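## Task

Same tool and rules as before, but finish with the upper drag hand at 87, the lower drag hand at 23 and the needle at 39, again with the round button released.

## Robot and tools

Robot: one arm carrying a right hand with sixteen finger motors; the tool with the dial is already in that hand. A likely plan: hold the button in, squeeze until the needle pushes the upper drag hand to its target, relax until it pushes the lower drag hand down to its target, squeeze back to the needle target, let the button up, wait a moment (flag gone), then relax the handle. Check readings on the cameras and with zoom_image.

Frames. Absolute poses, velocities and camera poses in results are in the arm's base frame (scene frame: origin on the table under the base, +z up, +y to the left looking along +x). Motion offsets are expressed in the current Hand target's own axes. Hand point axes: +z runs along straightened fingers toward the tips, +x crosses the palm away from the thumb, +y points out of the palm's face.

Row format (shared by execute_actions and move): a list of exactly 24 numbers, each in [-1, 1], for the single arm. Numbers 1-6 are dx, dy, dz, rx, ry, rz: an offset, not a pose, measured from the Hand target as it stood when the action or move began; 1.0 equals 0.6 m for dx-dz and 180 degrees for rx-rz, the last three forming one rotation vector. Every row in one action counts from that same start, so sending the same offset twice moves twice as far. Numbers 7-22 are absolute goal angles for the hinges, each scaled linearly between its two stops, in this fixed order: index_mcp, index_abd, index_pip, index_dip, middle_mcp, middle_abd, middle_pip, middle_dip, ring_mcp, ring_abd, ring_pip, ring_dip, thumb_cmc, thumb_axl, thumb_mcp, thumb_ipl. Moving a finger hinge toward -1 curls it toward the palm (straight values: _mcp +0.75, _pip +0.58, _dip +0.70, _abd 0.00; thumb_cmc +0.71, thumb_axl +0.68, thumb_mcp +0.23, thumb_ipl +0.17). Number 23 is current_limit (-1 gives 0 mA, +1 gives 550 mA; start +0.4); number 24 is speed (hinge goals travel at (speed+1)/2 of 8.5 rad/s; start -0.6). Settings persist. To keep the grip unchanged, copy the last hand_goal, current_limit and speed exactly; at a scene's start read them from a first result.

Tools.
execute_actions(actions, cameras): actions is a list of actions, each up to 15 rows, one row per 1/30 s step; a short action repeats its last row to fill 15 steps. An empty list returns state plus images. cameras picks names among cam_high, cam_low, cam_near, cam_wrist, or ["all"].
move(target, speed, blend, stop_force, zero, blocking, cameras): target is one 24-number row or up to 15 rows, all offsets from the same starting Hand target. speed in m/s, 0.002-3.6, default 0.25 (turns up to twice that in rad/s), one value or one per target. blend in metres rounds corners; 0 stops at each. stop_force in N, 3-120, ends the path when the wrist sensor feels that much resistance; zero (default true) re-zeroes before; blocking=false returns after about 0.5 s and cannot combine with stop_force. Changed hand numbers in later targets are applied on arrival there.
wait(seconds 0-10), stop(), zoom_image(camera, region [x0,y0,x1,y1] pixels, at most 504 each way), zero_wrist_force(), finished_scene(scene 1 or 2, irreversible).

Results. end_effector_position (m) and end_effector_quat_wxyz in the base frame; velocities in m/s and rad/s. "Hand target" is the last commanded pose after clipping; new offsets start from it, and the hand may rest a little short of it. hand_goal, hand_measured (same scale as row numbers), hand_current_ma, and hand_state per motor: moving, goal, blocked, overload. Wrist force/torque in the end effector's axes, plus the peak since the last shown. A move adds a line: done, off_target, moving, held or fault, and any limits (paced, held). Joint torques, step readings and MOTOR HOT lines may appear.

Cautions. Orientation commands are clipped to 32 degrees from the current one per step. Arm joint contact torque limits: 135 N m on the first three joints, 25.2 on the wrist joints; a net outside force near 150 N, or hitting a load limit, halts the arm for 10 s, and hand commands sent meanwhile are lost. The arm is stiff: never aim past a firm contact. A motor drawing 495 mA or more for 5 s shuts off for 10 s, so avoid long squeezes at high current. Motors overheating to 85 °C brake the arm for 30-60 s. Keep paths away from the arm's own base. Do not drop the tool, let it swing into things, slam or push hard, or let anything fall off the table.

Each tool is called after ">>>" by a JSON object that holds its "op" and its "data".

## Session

>>> {"op": "execute_actions", "data": {"actions": []}}

>>> {"op": "zoom_image", "data": {"camera": "cam_near", "region": [230, 80, 580, 360]}}

>>> {"op": "zoom_image", "data": {"camera": "cam_wrist", "region": [540, 190, 780, 440]}}

Scene clock: 0.00 s.
end_effector_position=(+0.7000, +0.0600, +0.4101) hand_goal=(+0.754, +0.000, +0.576, +0.696, -0.510, +0.000, -0.518, +0.478, -0.510, +0.000, -0.412, +0.478, +0.420, +0.476, +0.216, -0.360) hand_measured=(+0.754, -0.004, +0.576, +0.696, -0.500, -0.002, -0.508, +0.484, -0.508, -0.004, -0.406, +0.484, +0.418, +0.480, +0.218, -0.358) hand_current_ma=(+0, +0, +0, +0, +3, +0, +2, +1, +0, +0, +1, +1, +0, +1, +0, +0) hand_state=(goal, goal, goal, goal, goal, goal, goal, goal, goal, goal, goal, goal, goal, goal, goal, goal) hand_current_limit=0.40 hand_speed=-0.60 end_effector_quat_wxyz=(+0.707, +0.000, +0.707, +0.000)
Joint positions: [-0.34 -1.174 1.922 -3.89 -1.231 4.713]
Joint velocities: within noise
Joint torques (N m): no reading
Wrist force (N): no reading
Wrist torque (N m): no reading
Wrist force, peak (N): no reading
Hand target: +0.7000, +0.0600, +0.4101; +0.707, +0.000, +0.707, +0.000

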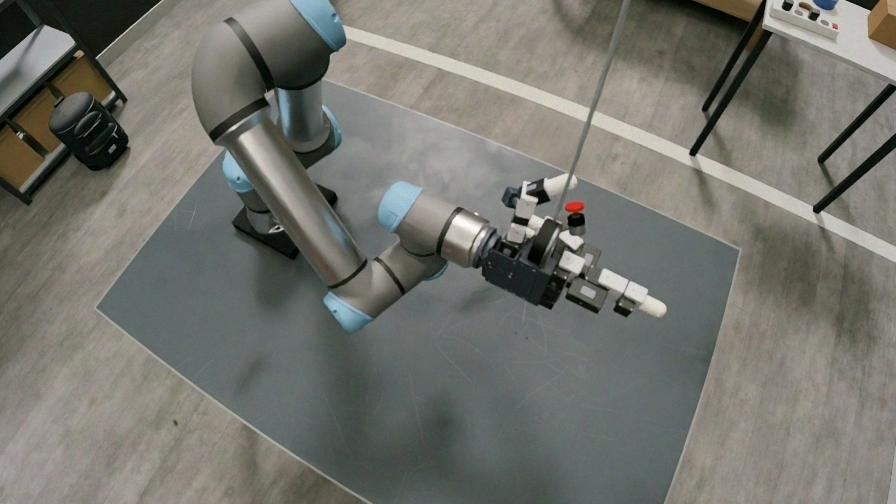

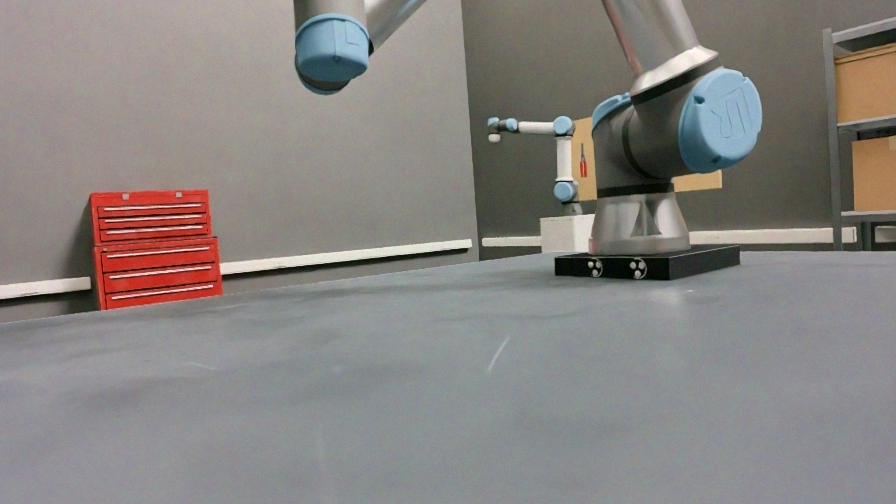

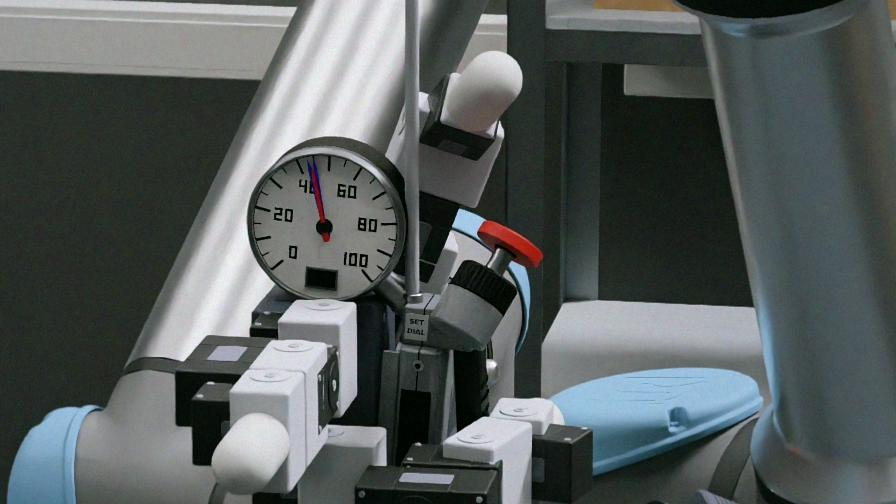

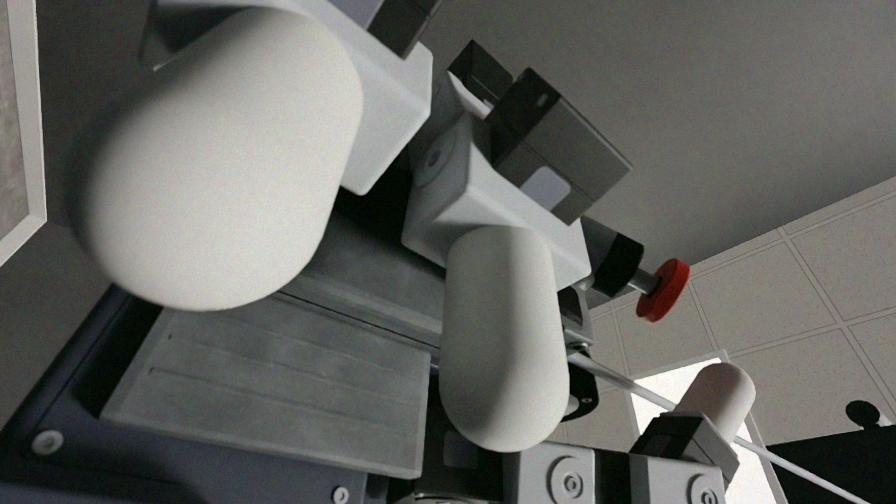

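Scaled by 1.440 from the camera's 896x504 image, which has a finer 1280x720 frame.

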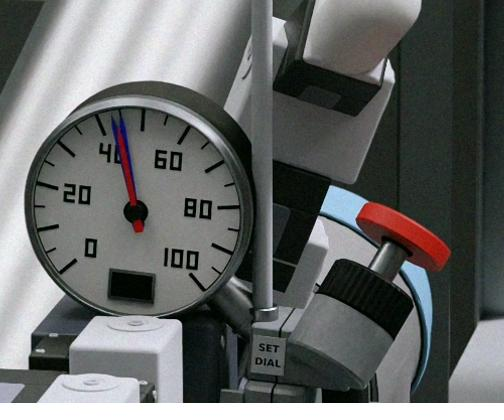

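Scaled by 2.016 from the camera's 896x504 image, which has a finer 1280x720 frame.

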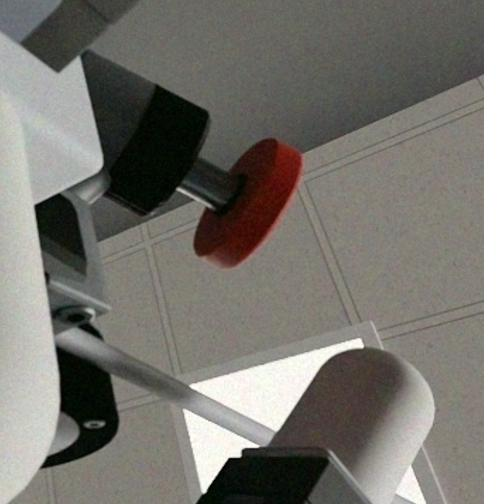

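>>> {"op": "execute_actions", "data": {"actions": [[[0,0,0,0,0,0,0.754,0,0.576,0.696,-0.51,0,-0.518,0.478,-0.51,0,-0.412,0.478,0.33,0.42,0.27,-0.60,0.4,-0.85]],[[0,0,0,0,0,0,0.754,0,0.576,0.696,-0.51,0,-0.518,0.478,-0.51,0,-0.412,0.478,0.33,0.42,0.25,-0.70,0.4,-0.85]]], "cameras": ["cam_near","cam_wrist"]}}

>>> {"op": "zoom_image", "data": {"camera": "cam_near", "region": [210, 90, 560, 490]}}

>>> {"op": "zoom_image", "data": {"camera": "cam_wrist", "region": [540, 190, 780, 440]}}

Scene clock: 16.83 s.
end_effector_position=(+0.7000, +0.0600, +0.4101) hand_goal=(+0.754, +0.000, +0.576, +0.696, -0.510, +0.000, -0.518, +0.478, -0.510, +0.000, -0.412, +0.478, +0.330, +0.420, +0.250, -0.700) hand_measured=(+0.754, -0.004, +0.576, +0.696, -0.504, -0.002, -0.512, +0.484, -0.508, -0.004, -0.406, +0.484, +0.328, +0.424, +0.250, -0.698) hand_current_ma=(+0, +0, +0, +0, +1, +0, +1, +1, +0, +0, +1, +1, +0, +1, +0, +0) hand_state=(goal, goal, goal, goal, goal, goal, goal, goal, goal, goal, goal, goal, goal, goal, goal, goal) hand_current_limit=0.40 hand_speed=-0.85 end_effector_quat_wxyz=(+0.707, +0.000, +0.707, +0.000)
Joint positions: [-0.34 -1.174 1.922 -3.89 -1.231 4.713]
Joint torques (N m): [-1.81 -27.37 -25.74 -2.55 1.08 -1.11]
Wrist force (N): [-3.0 0.1 0.1]
Wrist torque (N m): [-0.01 0.16 -0.18]
Wrist force, peak (N): [-3.3 -0.1 -0.2]
Hand target: +0.7000, +0.0600, +0.4101; +0.707, +0.000, +0.707, +0.000
Off the commanded pose: 0.000 m, 0 deg.
Step readings (end_effector_position):
0: (+0.7000, +0.0600, +0.4101)
1: (+0.7000, +0.0600, +0.4101)
2: (+0.7000, +0.0600, +0.4101)
4: (+0.7000, +0.0600, +0.4101)
8: (+0.7000, +0.0600, +0.4101)
15: (+0.7000, +0.0600, +0.4101)
16: (+0.7000, +0.0600, +0.4101)
17: (+0.7000, +0.0600, +0.4101)
19: (+0.7000, +0.0600, +0.4101)
23: (+0.7000, +0.0600, +0.4101)
30: (+0.7000, +0.0600, +0.4101)
Images, in order (width x height): cam_near 896x504, cam_wrist 896x504.

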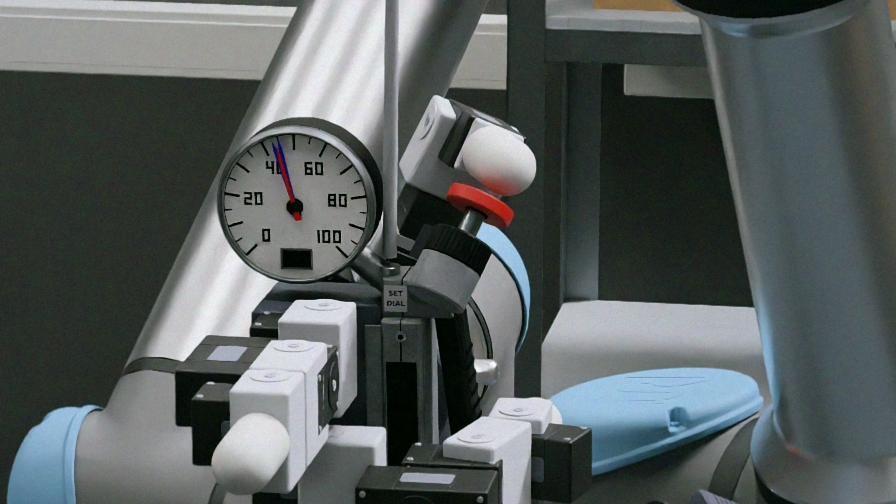

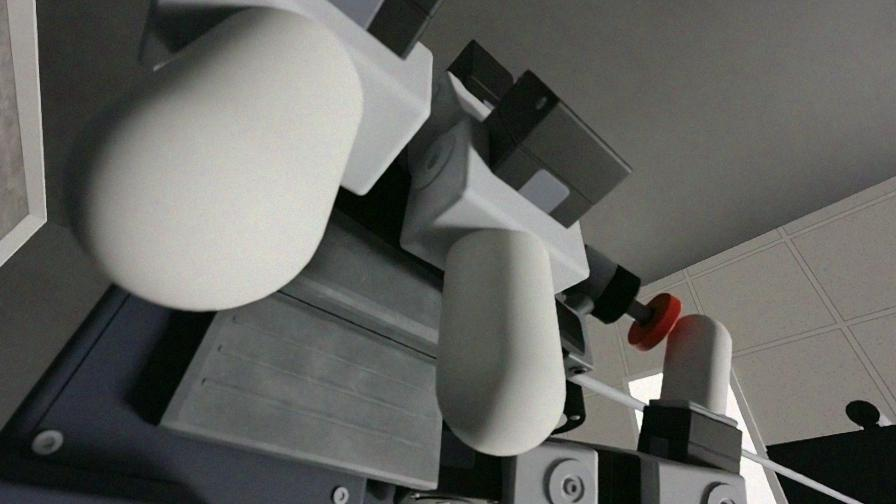

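Scaled by 1.260 from the camera's 896x504 image, which has a finer 1280x720 frame.

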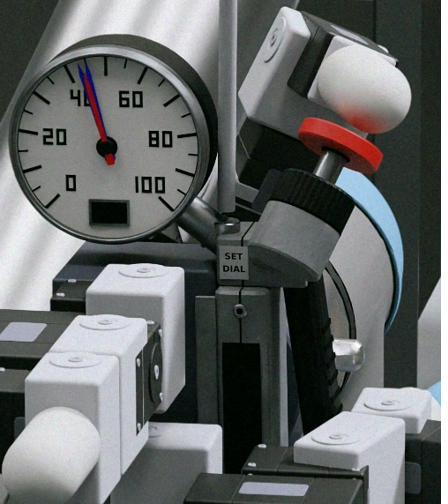

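Scaled by 2.016 from the camera's 896x504 image, which has a finer 1280x720 frame.

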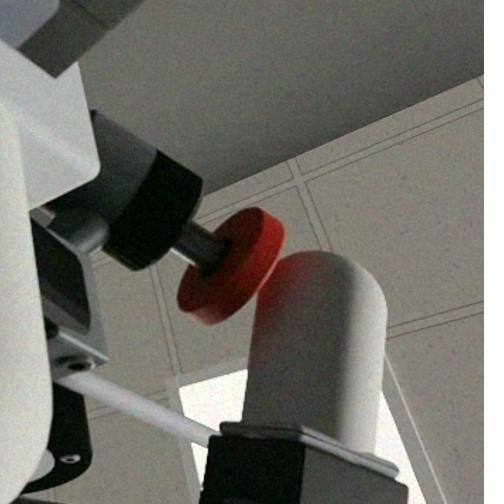

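>>> {"op": "execute_actions", "data": {"actions": [[[0,0,0,0,0,0,0.754,0,0.576,0.696,-0.47,0,-0.48,0.478,-0.47,0,-0.37,0.478,0.30,0.42,0.25,-0.72,0.4,-0.85]],[[0,0,0,0,0,0,0.754,0,0.576,0.696,-0.48,0,-0.49,0.478,-0.48,0,-0.38,0.478,0.30,0.42,0.25,-0.76,0.4,-0.85]],[[0,0,0,0,0,0,0.754,0,0.576,0.696,-0.48,0,-0.49,0.478,-0.48,0,-0.38,0.478,0.30,0.42,0.20,-1.0,0.4,-0.85]],[[0,0,0,0,0,0,0.754,0,0.576,0.696,-0.48,0,-0.49,0.478,-0.48,0,-0.38,0.478,0.30,0.42,0.20,-1.0,0.4,-0.85]],[[0,0,0,0,0,0,0.754,0,0.576,0.696,-0.72,0,-0.74,0.478,-0.72,0,-0.64,0.478,0.30,0.42,0.20,-1.0,0.4,-0.9]],[[0,0,0,0,0,0,0.754,0,0.576,0.696,-0.72,0,-0.74,0.478,-0.72,0,-0.64,0.478,0.30,0.42,0.20,-1.0,0.4,-0.9]]], "cameras": ["cam_near","cam_wrist"]}}

>>> {"op": "zoom_image", "data": {"camera": "cam_near", "region": [210, 90, 560, 490]}}

>>> {"op": "zoom_image", "data": {"camera": "cam_wrist", "region": [540, 190, 780, 440]}}

Scene clock: 38.17 s.
end_effector_position=(+0.7000, +0.0600, +0.4101) hand_goal=(+0.754, +0.000, +0.576, +0.696, -0.720, +0.000, -0.740, +0.478, -0.720, +0.000, -0.640, +0.478, +0.300, +0.420, +0.200, -1.000) hand_measured=(+0.754, -0.004, +0.576, +0.696, -0.608, +0.002, -0.642, +0.482, -0.646, -0.014, -0.596, +0.484, +0.298, +0.414, +0.242, -0.876) hand_current_ma=(+0, +0, +0, +0, +105, +0, +77, +1, +55, -2, +23, +1, +0, -2, +31, +180) hand_state=(goal, goal, goal, goal, blocked, goal, blocked, goal, blocked, goal, blocked, goal, goal, goal, blocked, blocked) hand_current_limit=0.40 hand_speed=-0.90 end_effector_quat_wxyz=(+0.707, +0.000, +0.707, +0.000)
Joint positions: [-0.34 -1.174 1.922 -3.89 -1.231 4.713]
Joint torques (N m): [-1.85 -25.48 -25.75 -3.86 1.22 -1.07]
Wrist force (N): [-3.4 -0.1 -0.1]
Wrist torque (N m): [-0.01 0.16 -0.19]
Wrist force, peak (N): [-3.8 -0.3 -0.1]
Hand target: +0.7000, +0.0600, +0.4101; +0.707, +0.000, +0.707, +0.000
Off the commanded pose: 0.000 m, 0 deg.
Step readings (end_effector_position):
0: (+0.7000, +0.0600, +0.4101)
1: (+0.7000, +0.0600, +0.4101)
2: (+0.7000, +0.0600, +0.4101)
4: (+0.7000, +0.0600, +0.4101)
8: (+0.7000, +0.0600, +0.4101)
15: (+0.7000, +0.0600, +0.4101)
16: (+0.7000, +0.0600, +0.4101)
17: (+0.7000, +0.0600, +0.4101)
19: (+0.7000, +0.0600, +0.4101)
23: (+0.7000, +0.0600, +0.4101)
30: (+0.7000, +0.0600, +0.4101)
31: (+0.7000, +0.0600, +0.4101)
32: (+0.7000, +0.0600, +0.4101)
34: (+0.7000, +0.0600, +0.4101)
38: (+0.7000, +0.0600, +0.4101)
45: (+0.7000, +0.0600, +0.4101)
46: (+0.7000, +0.0600, +0.4101)
47: (+0.7000, +0.0600, +0.4101)
49: (+0.7000, +0.0600, +0.4101)
53: (+0.7000, +0.0600, +0.4101)
60: (+0.7000, +0.0600, +0.4101)
61: (+0.7000, +0.0600, +0.4101)
62: (+0.7000, +0.0600, +0.4101)
64: (+0.7000, +0.0600, +0.4101)
68: (+0.7000, +0.0600, +0.4101)
75: (+0.7000, +0.0600, +0.4101)
76: (+0.7000, +0.0600, +0.4101)
77: (+0.7000, +0.0600, +0.4101)
79: (+0.7000, +0.0600, +0.4101)
83: (+0.7000, +0.0600, +0.4101)
90: (+0.7000, +0.0600, +0.4101)
Images, in order (width x height): cam_near 896x504, cam_wrist 896x504.

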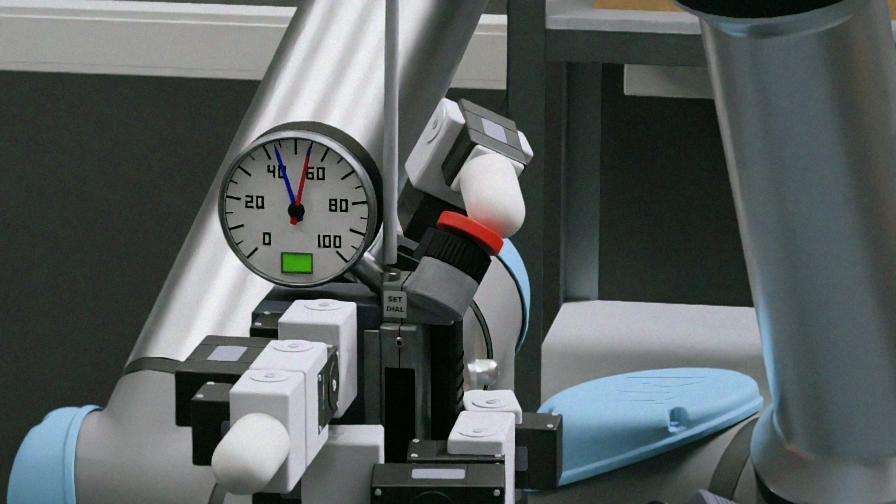

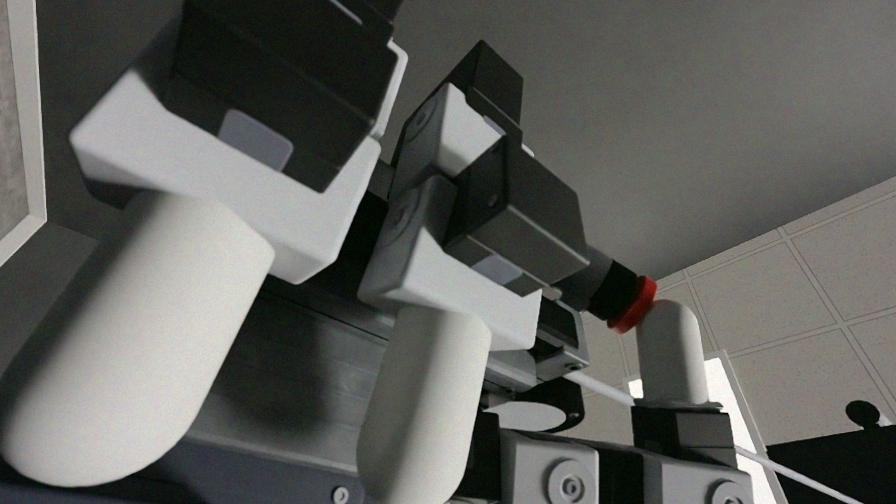

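Scaled by 1.260 from the camera's 896x504 image, which has a finer 1280x720 frame.

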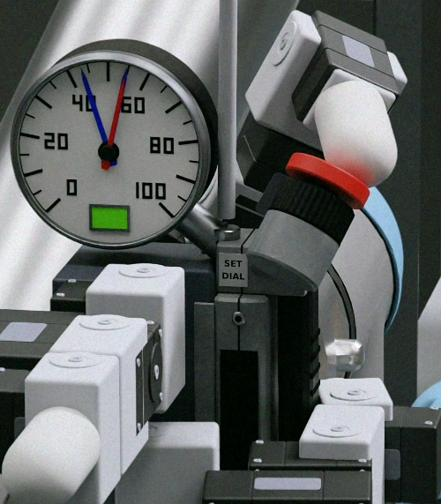

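Scaled by 2.016 from the camera's 896x504 image, which has a finer 1280x720 frame.

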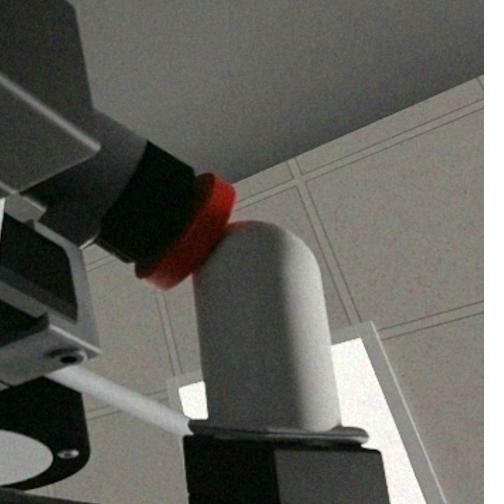

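>>> {"op": "execute_actions", "data": {"actions": [[[0,0,0,0,0,0,0.754,0,0.576,0.696,-0.70,0,-0.72,0.478,-0.70,0,-0.62,0.478,0.30,0.42,0.25,-0.74,0.4,-0.7]],[[0,0,0,0,0,0,0.754,0,0.576,0.696,-0.70,0,-0.72,0.478,-0.70,0,-0.62,0.478,0.30,0.42,0.25,-0.74,0.4,-0.7]],[[0,0,0,0,0,0,0.754,0,0.576,0.696,-0.70,0,-0.72,0.478,-0.70,0,-0.62,0.478,0.30,0.42,0.25,-0.74,0.4,-0.7]],[[0,0,0,0,0,0,0.754,0,0.576,0.696,-0.47,0,-0.48,0.478,-0.47,0,-0.37,0.478,0.30,0.42,0.25,-0.76,0.4,-0.85]],[[0,0,0,0,0,0,0.754,0,0.576,0.696,-0.47,0,-0.48,0.478,-0.47,0,-0.37,0.478,0.30,0.42,0.25,-0.76,0.4,-0.85]],[[0,0,0,0,0,0,0.754,0,0.576,0.696,-0.48,0,-0.49,0.478,-0.48,0,-0.38,0.478,0.30,0.42,0.20,-1.0,0.4,-0.85]],[[0,0,0,0,0,0,0.754,0,0.576,0.696,-0.48,0,-0.49,0.478,-0.48,0,-0.38,0.478,0.30,0.42,0.20,-1.0,0.4,-0.85]],[[0,0,0,0,0,0,0.754,0,0.576,0.696,-0.72,0,-0.74,0.478,-0.72,0,-0.64,0.478,0.30,0.42,0.20,-1.0,0.4,-0.9]],[[0,0,0,0,0,0,0.754,0,0.576,0.696,-0.72,0,-0.74,0.478,-0.72,0,-0.64,0.478,0.30,0.42,0.20,-1.0,0.4,-0.9]],[[0,0,0,0,0,0,0.754,0,0.576,0.696,-0.70,0,-0.72,0.478,-0.70,0,-0.62,0.478,0.30,0.42,0.25,-0.74,0.4,-0.7]],[[0,0,0,0,0,0,0.754,0,0.576,0.696,-0.70,0,-0.72,0.478,-0.70,0,-0.62,0.478,0.30,0.42,0.25,-0.74,0.4,-0.7]],[[0,0,0,0,0,0,0.754,0,0.576,0.696,-0.70,0,-0.72,0.478,-0.70,0,-0.62,0.478,0.30,0.42,0.25,-0.74,0.4,-0.7]],[[0,0,0,0,0,0,0.754,0,0.576,0.696,-0.47,0,-0.48,0.478,-0.47,0,-0.37,0.478,0.30,0.42,0.25,-0.76,0.4,-0.85]],[[0,0,0,0,0,0,0.754,0,0.576,0.696,-0.47,0,-0.48,0.478,-0.47,0,-0.37,0.478,0.30,0.42,0.25,-0.76,0.4,-0.85]],[[0,0,0,0,0,0,0.754,0,0.576,0.696,-0.48,0,-0.49,0.478,-0.48,0,-0.38,0.478,0.30,0.42,0.20,-1.0,0.4,-0.85]],[[0,0,0,0,0,0,0.754,0,0.576,0.696,-0.48,0,-0.49,0.478,-0.48,0,-0.38,0.478,0.30,0.42,0.20,-1.0,0.4,-0.85]],[[0,0,0,0,0,0,0.754,0,0.576,0.696,-0.70,0,-0.72,0.478,-0.70,0,-0.62,0.478,0.30,0.42,0.20,-1.0,0.4,-0.9]],[[0,0,0,0,0,0,0.754,0,0.576,0.696,-0.70,0,-0.72,0.478,-0.70,0,-0.62,0.478,0.30,0.42,0.20,-1.0,0.4,-0.9]]], "cameras": ["cam_near"]}}

>>> {"op": "zoom_image", "data": {"camera": "cam_near", "region": [210, 110, 390, 290]}}

Scene clock: 67.97 s.
end_effector_position=(+0.7000, +0.0600, +0.4101) hand_goal=(+0.754, +0.000, +0.576, +0.696, -0.700, +0.000, -0.720, +0.478, -0.700, +0.000, -0.620, +0.478, +0.300, +0.420, +0.200, -1.000) hand_measured=(+0.754, -0.004, +0.576, +0.696, -0.600, +0.010, -0.640, +0.482, -0.634, -0.016, -0.580, +0.484, +0.296, +0.412, +0.236, -0.892) hand_current_ma=(+0, +0, +0, +0, +89, +1, +58, +1, +46, -3, +19, +1, +0, -2, +24, +145) hand_state=(goal, goal, goal, goal, blocked, goal, blocked, goal, blocked, goal, blocked, goal, goal, goal, blocked, blocked) hand_current_limit=0.40 hand_speed=-0.90 end_effector_quat_wxyz=(+0.707, +0.000, +0.707, +0.000)
Joint positions: [-0.34 -1.174 1.922 -3.89 -1.231 4.713]
Joint torques (N m): [-4.52 -26.12 -25.85 -4.09 1.23 -0.89]
Wrist force (N): [-3.4 -0.2 0.4]
Wrist torque (N m): [-0.06 0.15 -0.19]
Wrist force, peak (N): [-3.8 0.0 -0.3]
Hand target: +0.7000, +0.0600, +0.4101; +0.707, +0.000, +0.707, +0.000
Off the commanded pose: 0.000 m, 0 deg.
Step readings (end_effector_position):
0: (+0.7000, +0.0600, +0.4101)
1: (+0.7000, +0.0600, +0.4101)
2: (+0.7000, +0.0600, +0.4101)
4: (+0.7000, +0.0600, +0.4101)
8: (+0.7000, +0.0600, +0.4101)
15: (+0.7000, +0.0600, +0.4101)
16: (+0.7000, +0.0600, +0.4101)
17: (+0.7000, +0.0600, +0.4101)
19: (+0.7000, +0.0600, +0.4101)
23: (+0.7000, +0.0600, +0.4101)
30: (+0.7000, +0.0600, +0.4101)
31: (+0.7000, +0.0600, +0.4101)
32: (+0.7000, +0.0600, +0.4101)
34: (+0.7000, +0.0600, +0.4101)
38: (+0.7000, +0.0600, +0.4101)
45: (+0.7000, +0.0600, +0.4101)
46: (+0.7000, +0.0600, +0.4101)
47: (+0.7000, +0.0600, +0.4101)
49: (+0.7000, +0.0600, +0.4101)
53: (+0.7000, +0.0600, +0.4101)
60: (+0.7000, +0.0600, +0.4101)
61: (+0.7000, +0.0600, +0.4101)
62: (+0.7000, +0.0600, +0.4101)
64: (+0.7000, +0.0600, +0.4101)
68: (+0.7000, +0.0600, +0.4101)
75: (+0.7000, +0.0600, +0.4101)
76: (+0.7000, +0.0600, +0.4101)
77: (+0.7000, +0.0600, +0.4101)
79: (+0.7000, +0.0600, +0.4101)
83: (+0.7000, +0.0600, +0.4101)
90: (+0.7000, +0.0600, +0.4101)
91: (+0.7000, +0.0600, +0.4101)
92: (+0.7000, +0.0600, +0.4101)
94: (+0.7000, +0.0600, +0.4101)
98: (+0.7000, +0.0600, +0.4101)
105: (+0.7000, +0.0600, +0.4101)
106: (+0.7000, +0.0600, +0.4101)
107: (+0.7000, +0.0600, +0.4101)
109: (+0.7000, +0.0600, +0.4101)
113: (+0.7000, +0.0600, +0.4101)
120: (+0.7000, +0.0600, +0.4101)
121: (+0.7000, +0.0600, +0.4101)
122: (+0.7000, +0.0600, +0.4101)
124: (+0.7000, +0.0600, +0.4101)
128: (+0.7000, +0.0600, +0.4101)
135: (+0.7000, +0.0600, +0.4101)
136: (+0.7000, +0.0600, +0.4101)
137: (+0.7000, +0.0600, +0.4101)
139: (+0.7000, +0.0600, +0.4101)
143: (+0.7000, +0.0600, +0.4101)
150: (+0.7000, +0.0600, +0.4101)
151: (+0.7000, +0.0600, +0.4101)
152: (+0.7000, +0.0600, +0.4101)
154: (+0.7000, +0.0600, +0.4101)
158: (+0.7000, +0.0600, +0.4101)
165: (+0.7000, +0.0600, +0.4101)
166: (+0.7000, +0.0600, +0.4101)
167: (+0.7000, +0.0600, +0.4101)
169: (+0.7000, +0.0600, +0.4101)
173: (+0.7000, +0.0600, +0.4101)
180: (+0.7000, +0.0600, +0.4101)
181: (+0.7000, +0.0600, +0.4101)
182: (+0.7000, +0.0600, +0.4101)
184: (+0.7000, +0.0600, +0.4101)
The list stops here: 27 later lines are left out.
Images, in order (width x height): cam_near 896x504.

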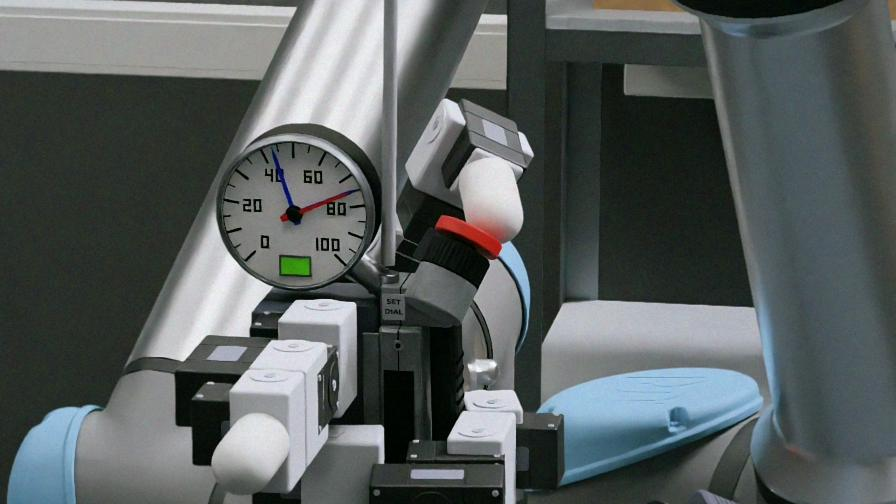

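Scaled by 2.800 from the camera's 896x504 image, which has a finer 1280x720 frame.

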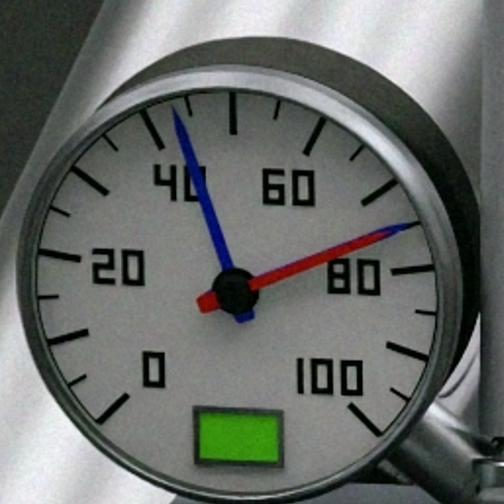

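>>> {"op": "execute_actions", "data": {"actions": [[[0,0,0,0,0,0,0.754,0,0.576,0.696,-0.76,0,-0.77,0.478,-0.76,0,-0.67,0.478,0.30,0.42,0.20,-1.0,0.4,-0.9]],[[0,0,0,0,0,0,0.754,0,0.576,0.696,-0.72,0,-0.74,0.478,-0.72,0,-0.64,0.478,0.30,0.42,0.25,-0.74,0.4,-0.7]],[[0,0,0,0,0,0,0.754,0,0.576,0.696,-0.70,0,-0.72,0.478,-0.70,0,-0.62,0.478,0.30,0.42,0.25,-0.74,0.4,-0.7]],[[0,0,0,0,0,0,0.754,0,0.576,0.696,-0.70,0,-0.72,0.478,-0.70,0,-0.62,0.478,0.30,0.42,0.25,-0.74,0.4,-0.7]],[[0,0,0,0,0,0,0.754,0,0.576,0.696,-0.45,0,-0.46,0.478,-0.45,0,-0.35,0.478,0.30,0.42,0.25,-0.76,0.4,-0.85]],[[0,0,0,0,0,0,0.754,0,0.576,0.696,-0.45,0,-0.46,0.478,-0.45,0,-0.35,0.478,0.30,0.42,0.25,-0.76,0.4,-0.85]],[[0,0,0,0,0,0,0.754,0,0.576,0.696,-0.46,0,-0.47,0.478,-0.46,0,-0.36,0.478,0.30,0.42,0.20,-1.0,0.4,-0.85]],[[0,0,0,0,0,0,0.754,0,0.576,0.696,-0.46,0,-0.47,0.478,-0.46,0,-0.36,0.478,0.30,0.42,0.20,-1.0,0.4,-0.85]]], "cameras": ["cam_near"]}}

>>> {"op": "zoom_image", "data": {"camera": "cam_near", "region": [210, 90, 560, 490]}}

Scene clock: 82.43 s.
end_effector_position=(+0.7000, +0.0600, +0.4101) hand_goal=(+0.754, +0.000, +0.576, +0.696, -0.460, +0.000, -0.470, +0.478, -0.460, +0.000, -0.360, +0.478, +0.300, +0.420, +0.200, -1.000) hand_measured=(+0.754, -0.004, +0.576, +0.696, -0.456, +0.000, -0.468, +0.482, -0.458, -0.020, -0.358, +0.484, +0.298, +0.414, +0.232, -0.894) hand_current_ma=(+0, +0, +0, +0, +0, +0, +0, +1, +0, -3, +0, +1, +0, -1, +21, +140) hand_state=(goal, goal, goal, goal, goal, goal, goal, goal, goal, goal, goal, goal, goal, goal, blocked, blocked) hand_current_limit=0.40 hand_speed=-0.85 end_effector_quat_wxyz=(+0.707, +0.000, +0.707, +0.000)
Joint positions: [-0.34 -1.174 1.922 -3.89 -1.231 4.713]
Joint torques (N m): [-5.23 -25.24 -25.37 -3.92 1.01 -0.77]
Wrist force (N): [-3.3 0.1 -0.1]
Wrist torque (N m): [0.01 0.17 -0.20]
Wrist force, peak (N): [-3.9 0.1 0.1]
Hand target: +0.7000, +0.0600, +0.4101; +0.707, +0.000, +0.707, +0.000
Off the commanded pose: 0.000 m, 0 deg.
Step readings (end_effector_position):
0: (+0.7000, +0.0600, +0.4101)
1: (+0.7000, +0.0600, +0.4101)
2: (+0.7000, +0.0600, +0.4101)
4: (+0.7000, +0.0600, +0.4101)
8: (+0.7000, +0.0600, +0.4101)
15: (+0.7000, +0.0600, +0.4101)
16: (+0.7000, +0.0600, +0.4101)
17: (+0.7000, +0.0600, +0.4101)
19: (+0.7000, +0.0600, +0.4101)
23: (+0.7000, +0.0600, +0.4101)
30: (+0.7000, +0.0600, +0.4101)
31: (+0.7000, +0.0600, +0.4101)
32: (+0.7000, +0.0600, +0.4101)
34: (+0.7000, +0.0600, +0.4101)
38: (+0.7000, +0.0600, +0.4101)
45: (+0.7000, +0.0600, +0.4101)
46: (+0.7000, +0.0600, +0.4101)
47: (+0.7000, +0.0600, +0.4101)
49: (+0.7000, +0.0600, +0.4101)
53: (+0.7000, +0.0600, +0.4101)
60: (+0.7000, +0.0600, +0.4101)
61: (+0.7000, +0.0600, +0.4101)
62: (+0.7000, +0.0600, +0.4101)
64: (+0.7000, +0.0600, +0.4101)
68: (+0.7000, +0.0600, +0.4101)
75: (+0.7000, +0.0600, +0.4101)
76: (+0.7000, +0.0600, +0.4101)
77: (+0.7000, +0.0600, +0.4101)
79: (+0.7000, +0.0600, +0.4101)
83: (+0.7000, +0.0600, +0.4101)
90: (+0.7000, +0.0600, +0.4101)
91: (+0.7000, +0.0600, +0.4101)
92: (+0.7000, +0.0600, +0.4101)
94: (+0.7000, +0.0600, +0.4101)
98: (+0.7000, +0.0600, +0.4101)
105: (+0.7000, +0.0600, +0.4101)
106: (+0.7000, +0.0600, +0.4101)
107: (+0.7000, +0.0600, +0.4101)
109: (+0.7000, +0.0600, +0.4101)
113: (+0.7000, +0.0600, +0.4101)
120: (+0.7000, +0.0600, +0.4101)
Images, in order (width x height): cam_near 896x504.

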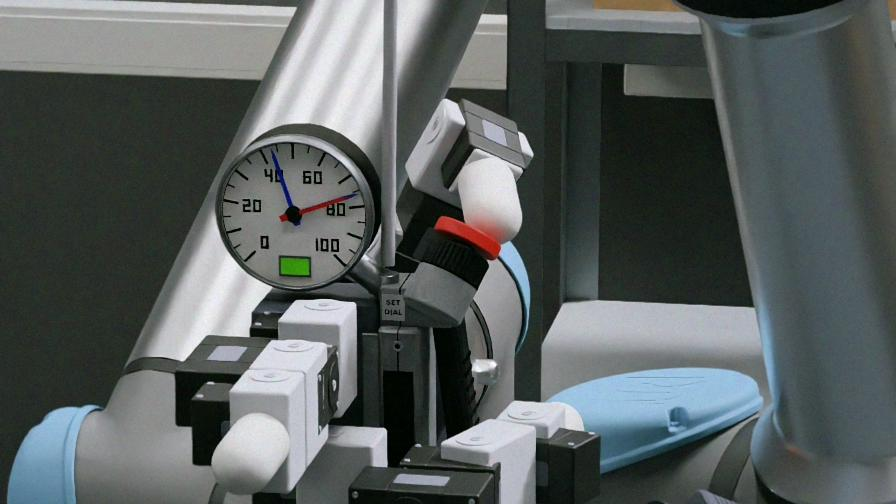

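Scaled by 1.260 from the camera's 896x504 image, which has a finer 1280x720 frame.

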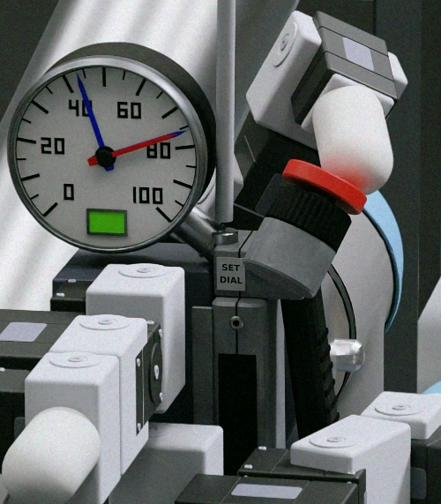

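>>> {"op": "execute_actions", "data": {"actions": [[[0,0,0,0,0,0,0.754,0,0.576,0.696,-0.67,0,-0.69,0.478,-0.67,0,-0.60,0.478,0.30,0.42,0.20,-1.0,0.4,-0.92]],[[0,0,0,0,0,0,0.754,0,0.576,0.696,-0.67,0,-0.69,0.478,-0.67,0,-0.60,0.478,0.30,0.42,0.20,-1.0,0.4,-0.92]]], "cameras": ["cam_near"]}}

>>> {"op": "zoom_image", "data": {"camera": "cam_near", "region": [210, 110, 390, 290]}}

Scene clock: 89.83 s.
end_effector_position=(+0.7000, +0.0600, +0.4101) hand_goal=(+0.754, +0.000, +0.576, +0.696, -0.670, +0.000, -0.690, +0.478, -0.670, +0.000, -0.600, +0.478, +0.300, +0.420, +0.200, -1.000) hand_measured=(+0.754, -0.004, +0.576, +0.696, -0.570, +0.008, -0.622, +0.482, -0.598, -0.020, -0.556, +0.484, +0.298, +0.414, +0.234, -0.896) hand_current_ma=(+0, +0, +0, +0, +90, +1, +43, +1, +53, -3, +22, +1, +0, -2, +23, +136) hand_state=(goal, goal, goal, goal, blocked, goal, blocked, goal, blocked, goal, blocked, goal, goal, goal, blocked, blocked) hand_current_limit=0.40 hand_speed=-0.92 end_effector_quat_wxyz=(+0.707, +0.000, +0.707, +0.000)
Joint positions: [-0.34 -1.174 1.922 -3.89 -1.231 4.713]
Joint torques (N m): [-5.77 -24.96 -24.72 -3.8 0.91 -0.89]
Wrist force (N): [-3.2 0.1 -0.4]
Wrist torque (N m): [0.05 0.14 -0.18]
Wrist force, peak (N): [-3.8 -0.1 0.0]
Hand target: +0.7000, +0.0600, +0.4101; +0.707, +0.000, +0.707, +0.000
Off the commanded pose: 0.000 m, 0 deg.
Step readings (end_effector_position):
0: (+0.7000, +0.0600, +0.4101)
1: (+0.7000, +0.0600, +0.4101)
2: (+0.7000, +0.0600, +0.4101)
4: (+0.7000, +0.0600, +0.4101)
8: (+0.7000, +0.0600, +0.4101)
15: (+0.7000, +0.0600, +0.4101)
16: (+0.7000, +0.0600, +0.4101)
17: (+0.7000, +0.0600, +0.4101)
19: (+0.7000, +0.0600, +0.4101)
23: (+0.7000, +0.0600, +0.4101)
30: (+0.7000, +0.0600, +0.4101)
Images, in order (width x height): cam_near 896x504.

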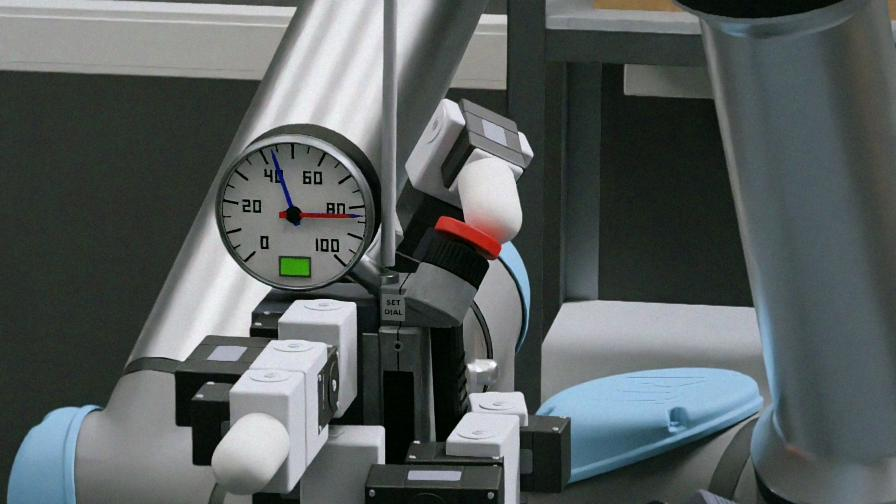

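Scaled by 2.800 from the camera's 896x504 image, which has a finer 1280x720 frame.

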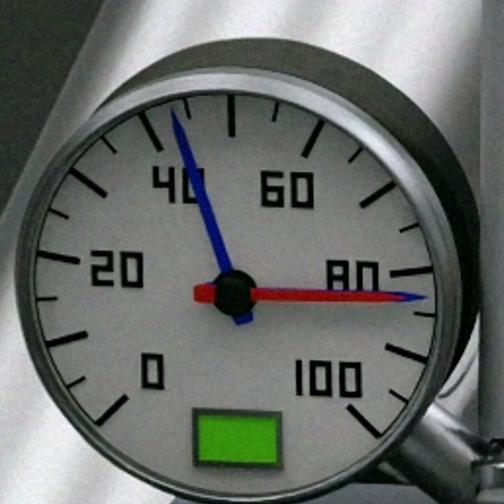

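>>> {"op": "execute_actions", "data": {"actions": [[[0,0,0,0,0,0,0.754,0,0.576,0.696,-0.70,0,-0.72,0.478,-0.70,0,-0.62,0.478,0.30,0.42,0.20,-1.0,0.4,-0.94]]], "cameras": ["cam_near"]}}

>>> {"op": "zoom_image", "data": {"camera": "cam_near", "region": [210, 110, 390, 290]}}

Scene clock: 99.77 s.
end_effector_position=(+0.7000, +0.0600, +0.4101) hand_goal=(+0.754, +0.000, +0.576, +0.696, -0.700, +0.000, -0.720, +0.478, -0.700, +0.000, -0.620, +0.478, +0.300, +0.420, +0.200, -1.000) hand_measured=(+0.754, -0.004, +0.576, +0.696, -0.600, +0.010, -0.640, +0.482, -0.634, -0.020, -0.580, +0.484, +0.298, +0.414, +0.234, -0.896) hand_current_ma=(+0, +0, +0, +0, +90, +1, +56, +1, +45, -3, +18, +1, +0, -2, +23, +136) hand_state=(goal, goal, goal, goal, blocked, goal, blocked, goal, blocked, goal, blocked, goal, goal, goal, blocked, blocked) hand_current_limit=0.40 hand_speed=-0.94 end_effector_quat_wxyz=(+0.707, +0.000, +0.707, +0.000)
Joint positions: [-0.34 -1.174 1.922 -3.89 -1.231 4.713]
Joint torques (N m): [-6.34 -27.31 -25.3 -3.67 1.17 -0.91]
Wrist force (N): [-3.6 0.2 0.3]
Wrist torque (N m): [0.01 0.18 -0.20]
Wrist force, peak (N): [-3.8 0.1 -0.1]
Hand target: +0.7000, +0.0600, +0.4101; +0.707, +0.000, +0.707, +0.000
Off the commanded pose: 0.000 m, 0 deg.
Step readings (end_effector_position):
0: (+0.7000, +0.0600, +0.4101)
1: (+0.7000, +0.0600, +0.4101)
2: (+0.7000, +0.0600, +0.4101)
4: (+0.7000, +0.0600, +0.4101)
8: (+0.7000, +0.0600, +0.4101)
15: (+0.7000, +0.0600, +0.4101)
Images, in order (width x height): cam_near 896x504.

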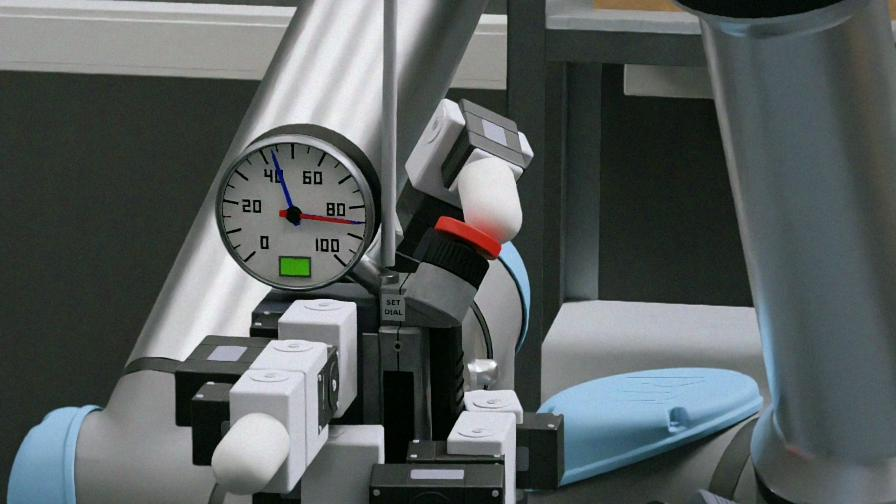

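Scaled by 2.800 from the camera's 896x504 image, which has a finer 1280x720 frame.

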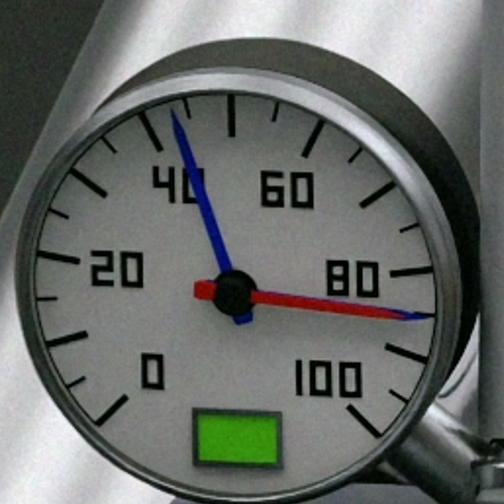

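>>> {"op": "execute_actions", "data": {"actions": [[[0,0,0,0,0,0,0.754,0,0.576,0.696,-0.78,0,-0.80,0.478,-0.78,0,-0.70,0.478,0.30,0.42,0.20,-1.0,0.4,-0.94]]], "cameras": ["cam_near"]}}

>>> {"op": "zoom_image", "data": {"camera": "cam_near", "region": [210, 110, 390, 290]}}

Scene clock: 106.73 s.
end_effector_position=(+0.7000, +0.0600, +0.4101) hand_goal=(+0.754, +0.000, +0.576, +0.696, -0.780, +0.000, -0.800, +0.478, -0.780, +0.000, -0.700, +0.478, +0.300, +0.420, +0.200, -1.000) hand_measured=(+0.754, -0.004, +0.576, +0.696, -0.608, +0.006, -0.658, +0.482, -0.652, -0.026, -0.606, +0.484, +0.298, +0.414, +0.234, -0.896) hand_current_ma=(+0, +0, +0, +0, +207, +1, +141, +1, +130, -5, +73, +1, +0, -2, +23, +136) hand_state=(goal, goal, goal, goal, blocked, goal, blocked, goal, blocked, blocked, blocked, goal, goal, goal, blocked, blocked) hand_current_limit=0.40 hand_speed=-0.94 end_effector_quat_wxyz=(+0.707, +0.000, +0.707, +0.000)
Joint positions: [-0.34 -1.174 1.922 -3.89 -1.231 4.713]
Joint torques (N m): [-6.24 -26.93 -26.75 -3.76 1.06 -0.76]
Wrist force (N): [-3.4 -0.1 0.1]
Wrist torque (N m): [-0.03 0.15 -0.19]
Wrist force, peak (N): [-3.7 0.3 0.1]
Hand target: +0.7000, +0.0600, +0.4101; +0.707, +0.000, +0.707, +0.000
Off the commanded pose: 0.000 m, 0 deg.
Step readings (end_effector_position):
0: (+0.7000, +0.0600, +0.4101)
1: (+0.7000, +0.0600, +0.4101)
2: (+0.7000, +0.0600, +0.4101)
4: (+0.7000, +0.0600, +0.4101)
8: (+0.7000, +0.0600, +0.4101)
15: (+0.7000, +0.0600, +0.4101)
Images, in order (width x height): cam_near 896x504.

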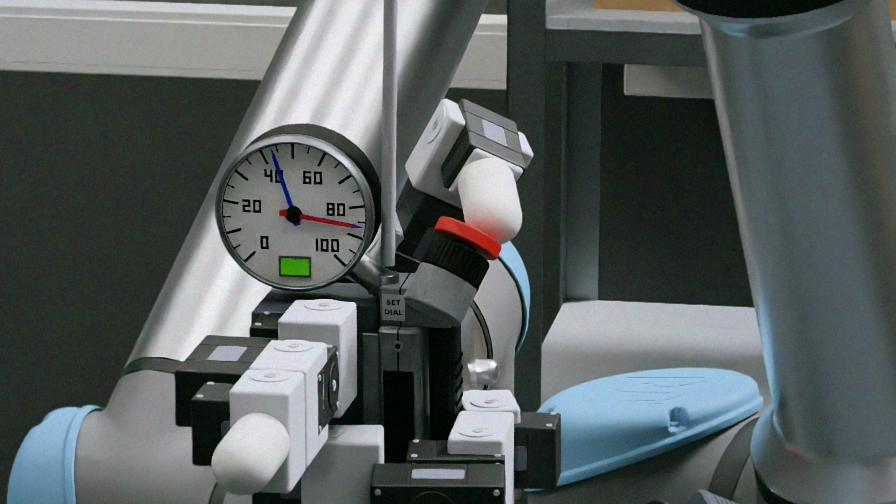

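Scaled by 2.800 from the camera's 896x504 image, which has a finer 1280x720 frame.

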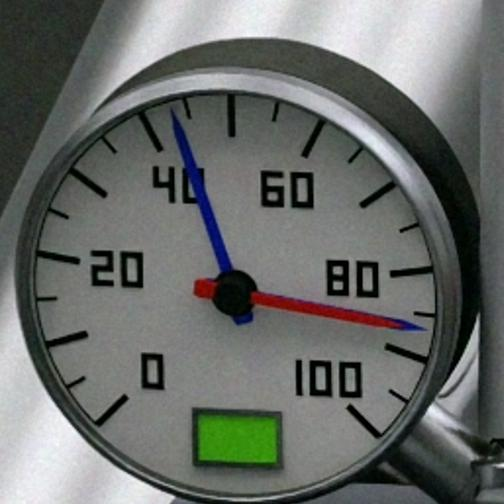

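>>> {"op": "execute_actions", "data": {"actions": [[[0,0,0,0,0,0,0.754,0,0.576,0.696,-0.74,0,-0.76,0.478,-0.74,0,-0.66,0.478,0.30,0.42,0.25,-0.74,0.4,-0.7]],[[0,0,0,0,0,0,0.754,0,0.576,0.696,-0.74,0,-0.76,0.478,-0.74,0,-0.66,0.478,0.30,0.42,0.25,-0.74,0.4,-0.7]],[[0,0,0,0,0,0,0.754,0,0.576,0.696,-0.74,0,-0.76,0.478,-0.74,0,-0.66,0.478,0.30,0.42,0.25,-0.74,0.4,-0.7]],[[0,0,0,0,0,0,0.754,0,0.576,0.696,-0.59,0,-0.61,0.478,-0.59,0,-0.51,0.478,0.30,0.42,0.25,-0.76,0.4,-0.8]],[[0,0,0,0,0,0,0.754,0,0.576,0.696,-0.59,0,-0.61,0.478,-0.59,0,-0.51,0.478,0.30,0.42,0.25,-0.76,0.4,-0.8]],[[0,0,0,0,0,0,0.754,0,0.576,0.696,-0.62,0,-0.64,0.478,-0.62,0,-0.54,0.478,0.30,0.42,0.20,-1.0,0.4,-0.85]],[[0,0,0,0,0,0,0.754,0,0.576,0.696,-0.62,0,-0.64,0.478,-0.62,0,-0.54,0.478,0.30,0.42,0.20,-1.0,0.4,-0.85]],[[0,0,0,0,0,0,0.754,0,0.576,0.696,-0.632,0,-0.652,0.478,-0.632,0,-0.557,0.478,0.30,0.42,0.20,-1.0,0.4,-0.93]]], "cameras": ["cam_near"]}}

>>> {"op": "zoom_image", "data": {"camera": "cam_near", "region": [210, 110, 390, 290]}}

>>> {"op": "zoom_image", "data": {"camera": "cam_near", "region": [280, 160, 380, 260]}}

Scene clock: 126.67 s.
end_effector_position=(+0.7000, +0.0600, +0.4101) hand_goal=(+0.754, +0.000, +0.576, +0.696, -0.632, +0.000, -0.652, +0.478, -0.632, +0.000, -0.556, +0.478, +0.300, +0.420, +0.200, -1.000) hand_measured=(+0.754, -0.004, +0.576, +0.696, -0.568, +0.016, -0.588, +0.482, -0.592, -0.026, -0.516, +0.484, +0.300, +0.414, +0.230, -0.904) hand_current_ma=(+0, +0, +0, +0, +44, +3, +41, +1, +22, -5, +19, +1, +0, -1, +19, +119) hand_state=(goal, goal, goal, goal, blocked, goal, blocked, goal, blocked, blocked, blocked, goal, goal, goal, blocked, blocked) hand_current_limit=0.40 hand_speed=-0.93 end_effector_quat_wxyz=(+0.707, +0.000, +0.707, +0.000)
Joint positions: [-0.34 -1.174 1.922 -3.89 -1.231 4.713]
Joint torques (N m): [-6.11 -26.33 -25.01 -3.21 1.19 -0.56]
Wrist force (N): [-3.4 -0.4 0.0]
Wrist torque (N m): [-0.06 0.17 -0.21]
Wrist force, peak (N): [-3.7 -0.2 0.0]
Hand target: +0.7000, +0.0600, +0.4101; +0.707, +0.000, +0.707, +0.000
Off the commanded pose: 0.000 m, 0 deg.
Step readings (end_effector_position):
0: (+0.7000, +0.0600, +0.4101)
1: (+0.7000, +0.0600, +0.4101)
2: (+0.7000, +0.0600, +0.4101)
4: (+0.7000, +0.0600, +0.4101)
8: (+0.7000, +0.0600, +0.4101)
15: (+0.7000, +0.0600, +0.4101)
16: (+0.7000, +0.0600, +0.4101)
17: (+0.7000, +0.0600, +0.4101)
19: (+0.7000, +0.0600, +0.4101)
23: (+0.7000, +0.0600, +0.4101)
30: (+0.7000, +0.0600, +0.4101)
31: (+0.7000, +0.0600, +0.4101)
32: (+0.7000, +0.0600, +0.4101)
34: (+0.7000, +0.0600, +0.4101)
38: (+0.7000, +0.0600, +0.4101)
45: (+0.7000, +0.0600, +0.4101)
46: (+0.7000, +0.0600, +0.4101)
47: (+0.7000, +0.0600, +0.4101)
49: (+0.7000, +0.0600, +0.4101)
53: (+0.7000, +0.0600, +0.4101)
60: (+0.7000, +0.0600, +0.4101)
61: (+0.7000, +0.0600, +0.4101)
62: (+0.7000, +0.0600, +0.4101)
64: (+0.7000, +0.0600, +0.4101)
68: (+0.7000, +0.0600, +0.4101)
75: (+0.7000, +0.0600, +0.4101)
76: (+0.7000, +0.0600, +0.4101)
77: (+0.7000, +0.0600, +0.4101)
79: (+0.7000, +0.0600, +0.4101)
83: (+0.7000, +0.0600, +0.4101)
90: (+0.7000, +0.0600, +0.4101)
91: (+0.7000, +0.0600, +0.4101)
92: (+0.7000, +0.0600, +0.4101)
94: (+0.7000, +0.0600, +0.4101)
98: (+0.7000, +0.0600, +0.4101)
105: (+0.7000, +0.0600, +0.4101)
106: (+0.7000, +0.0600, +0.4101)
107: (+0.7000, +0.0600, +0.4101)
109: (+0.7000, +0.0600, +0.4101)
113: (+0.7000, +0.0600, +0.4101)
120: (+0.7000, +0.0600, +0.4101)
Images, in order (width x height): cam_near 896x504.

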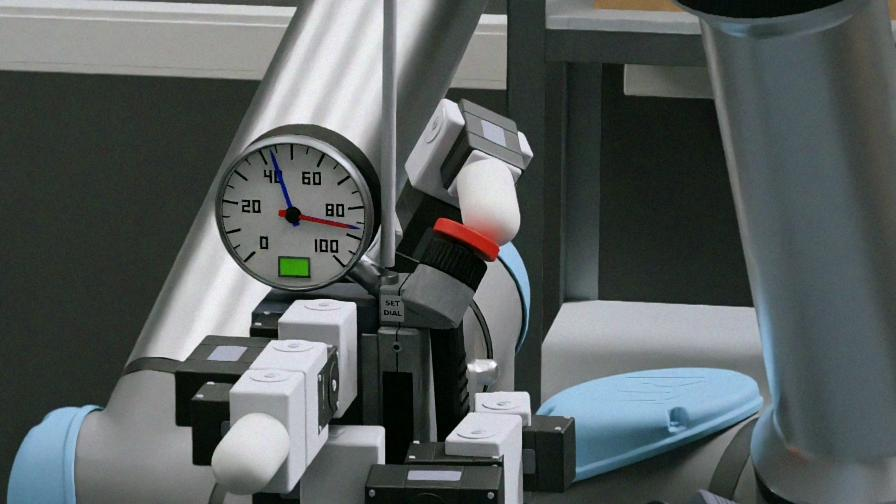

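Scaled by 2.800 from the camera's 896x504 image, which has a finer 1280x720 frame.

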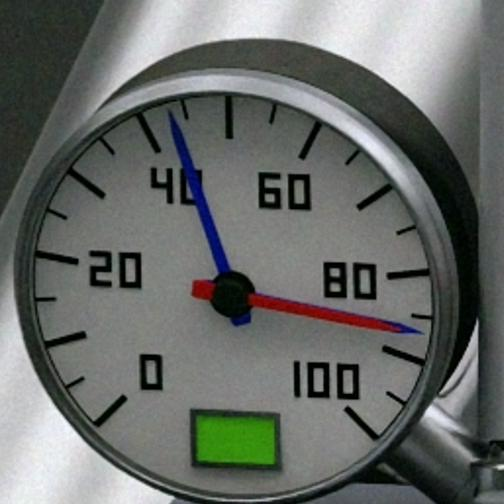

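Scaled by 5.040 from the camera's 896x504 image, which has a finer 1280x720 frame.

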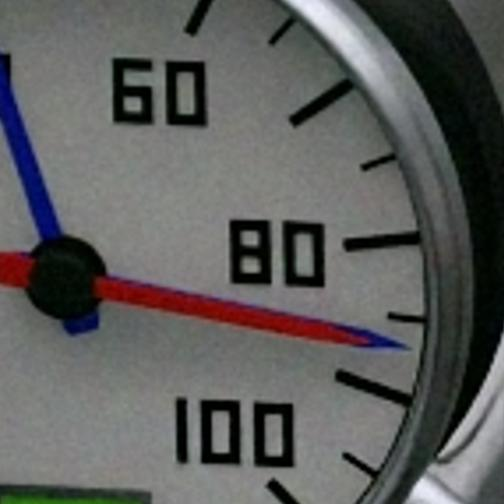

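>>> {"op": "execute_actions", "data": {"actions": [[[0,0,0,0,0,0,0.754,0,0.576,0.696,-0.642,0,-0.662,0.478,-0.642,0,-0.567,0.478,0.30,0.42,0.20,-1.0,0.4,-0.95]]], "cameras": ["cam_near"]}}

>>> {"op": "zoom_image", "data": {"camera": "cam_near", "region": [280, 160, 380, 260]}}

Scene clock: 133.83 s.
end_effector_position=(+0.7000, +0.0600, +0.4101) hand_goal=(+0.754, +0.000, +0.576, +0.696, -0.642, +0.000, -0.662, +0.478, -0.642, +0.000, -0.566, +0.478, +0.300, +0.420, +0.200, -1.000) hand_measured=(+0.754, -0.004, +0.576, +0.696, -0.572, +0.016, -0.594, +0.482, -0.594, -0.026, -0.526, +0.484, +0.300, +0.414, +0.232, -0.906) hand_current_ma=(+0, +0, +0, +0, +51, +3, +44, +1, +27, -5, +20, +1, +0, -1, +20, +117) hand_state=(goal, goal, goal, goal, blocked, goal, blocked, goal, blocked, blocked, blocked, goal, goal, goal, blocked, blocked) hand_current_limit=0.40 hand_speed=-0.95 end_effector_quat_wxyz=(+0.707, +0.000, +0.707, +0.000)
Joint positions: [-0.34 -1.174 1.922 -3.89 -1.231 4.713]
Joint torques (N m): [-7.19 -25.86 -25.31 -3.29 1 -0.74]
Wrist force (N): [-3.3 0.0 0.1]
Wrist torque (N m): [-0.01 0.15 -0.19]
Wrist force, peak (N): [-3.7 0.1 0.2]
Hand target: +0.7000, +0.0600, +0.4101; +0.707, +0.000, +0.707, +0.000
Off the commanded pose: 0.000 m, 0 deg.
Step readings (end_effector_position):
0: (+0.7000, +0.0600, +0.4101)
1: (+0.7000, +0.0600, +0.4101)
2: (+0.7000, +0.0600, +0.4101)
4: (+0.7000, +0.0600, +0.4101)
8: (+0.7000, +0.0600, +0.4101)
15: (+0.7000, +0.0600, +0.4101)
Images, in order (width x height): cam_near 896x504.

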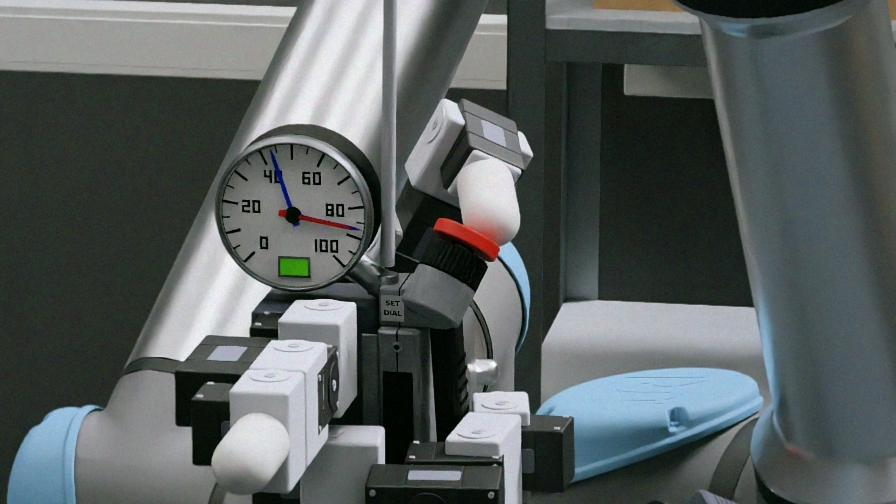

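Scaled by 5.040 from the camera's 896x504 image, which has a finer 1280x720 frame.

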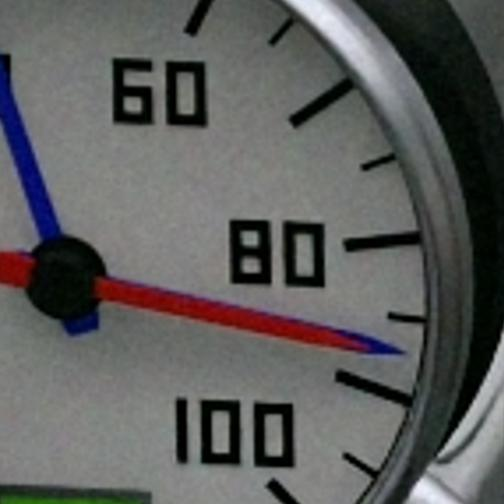

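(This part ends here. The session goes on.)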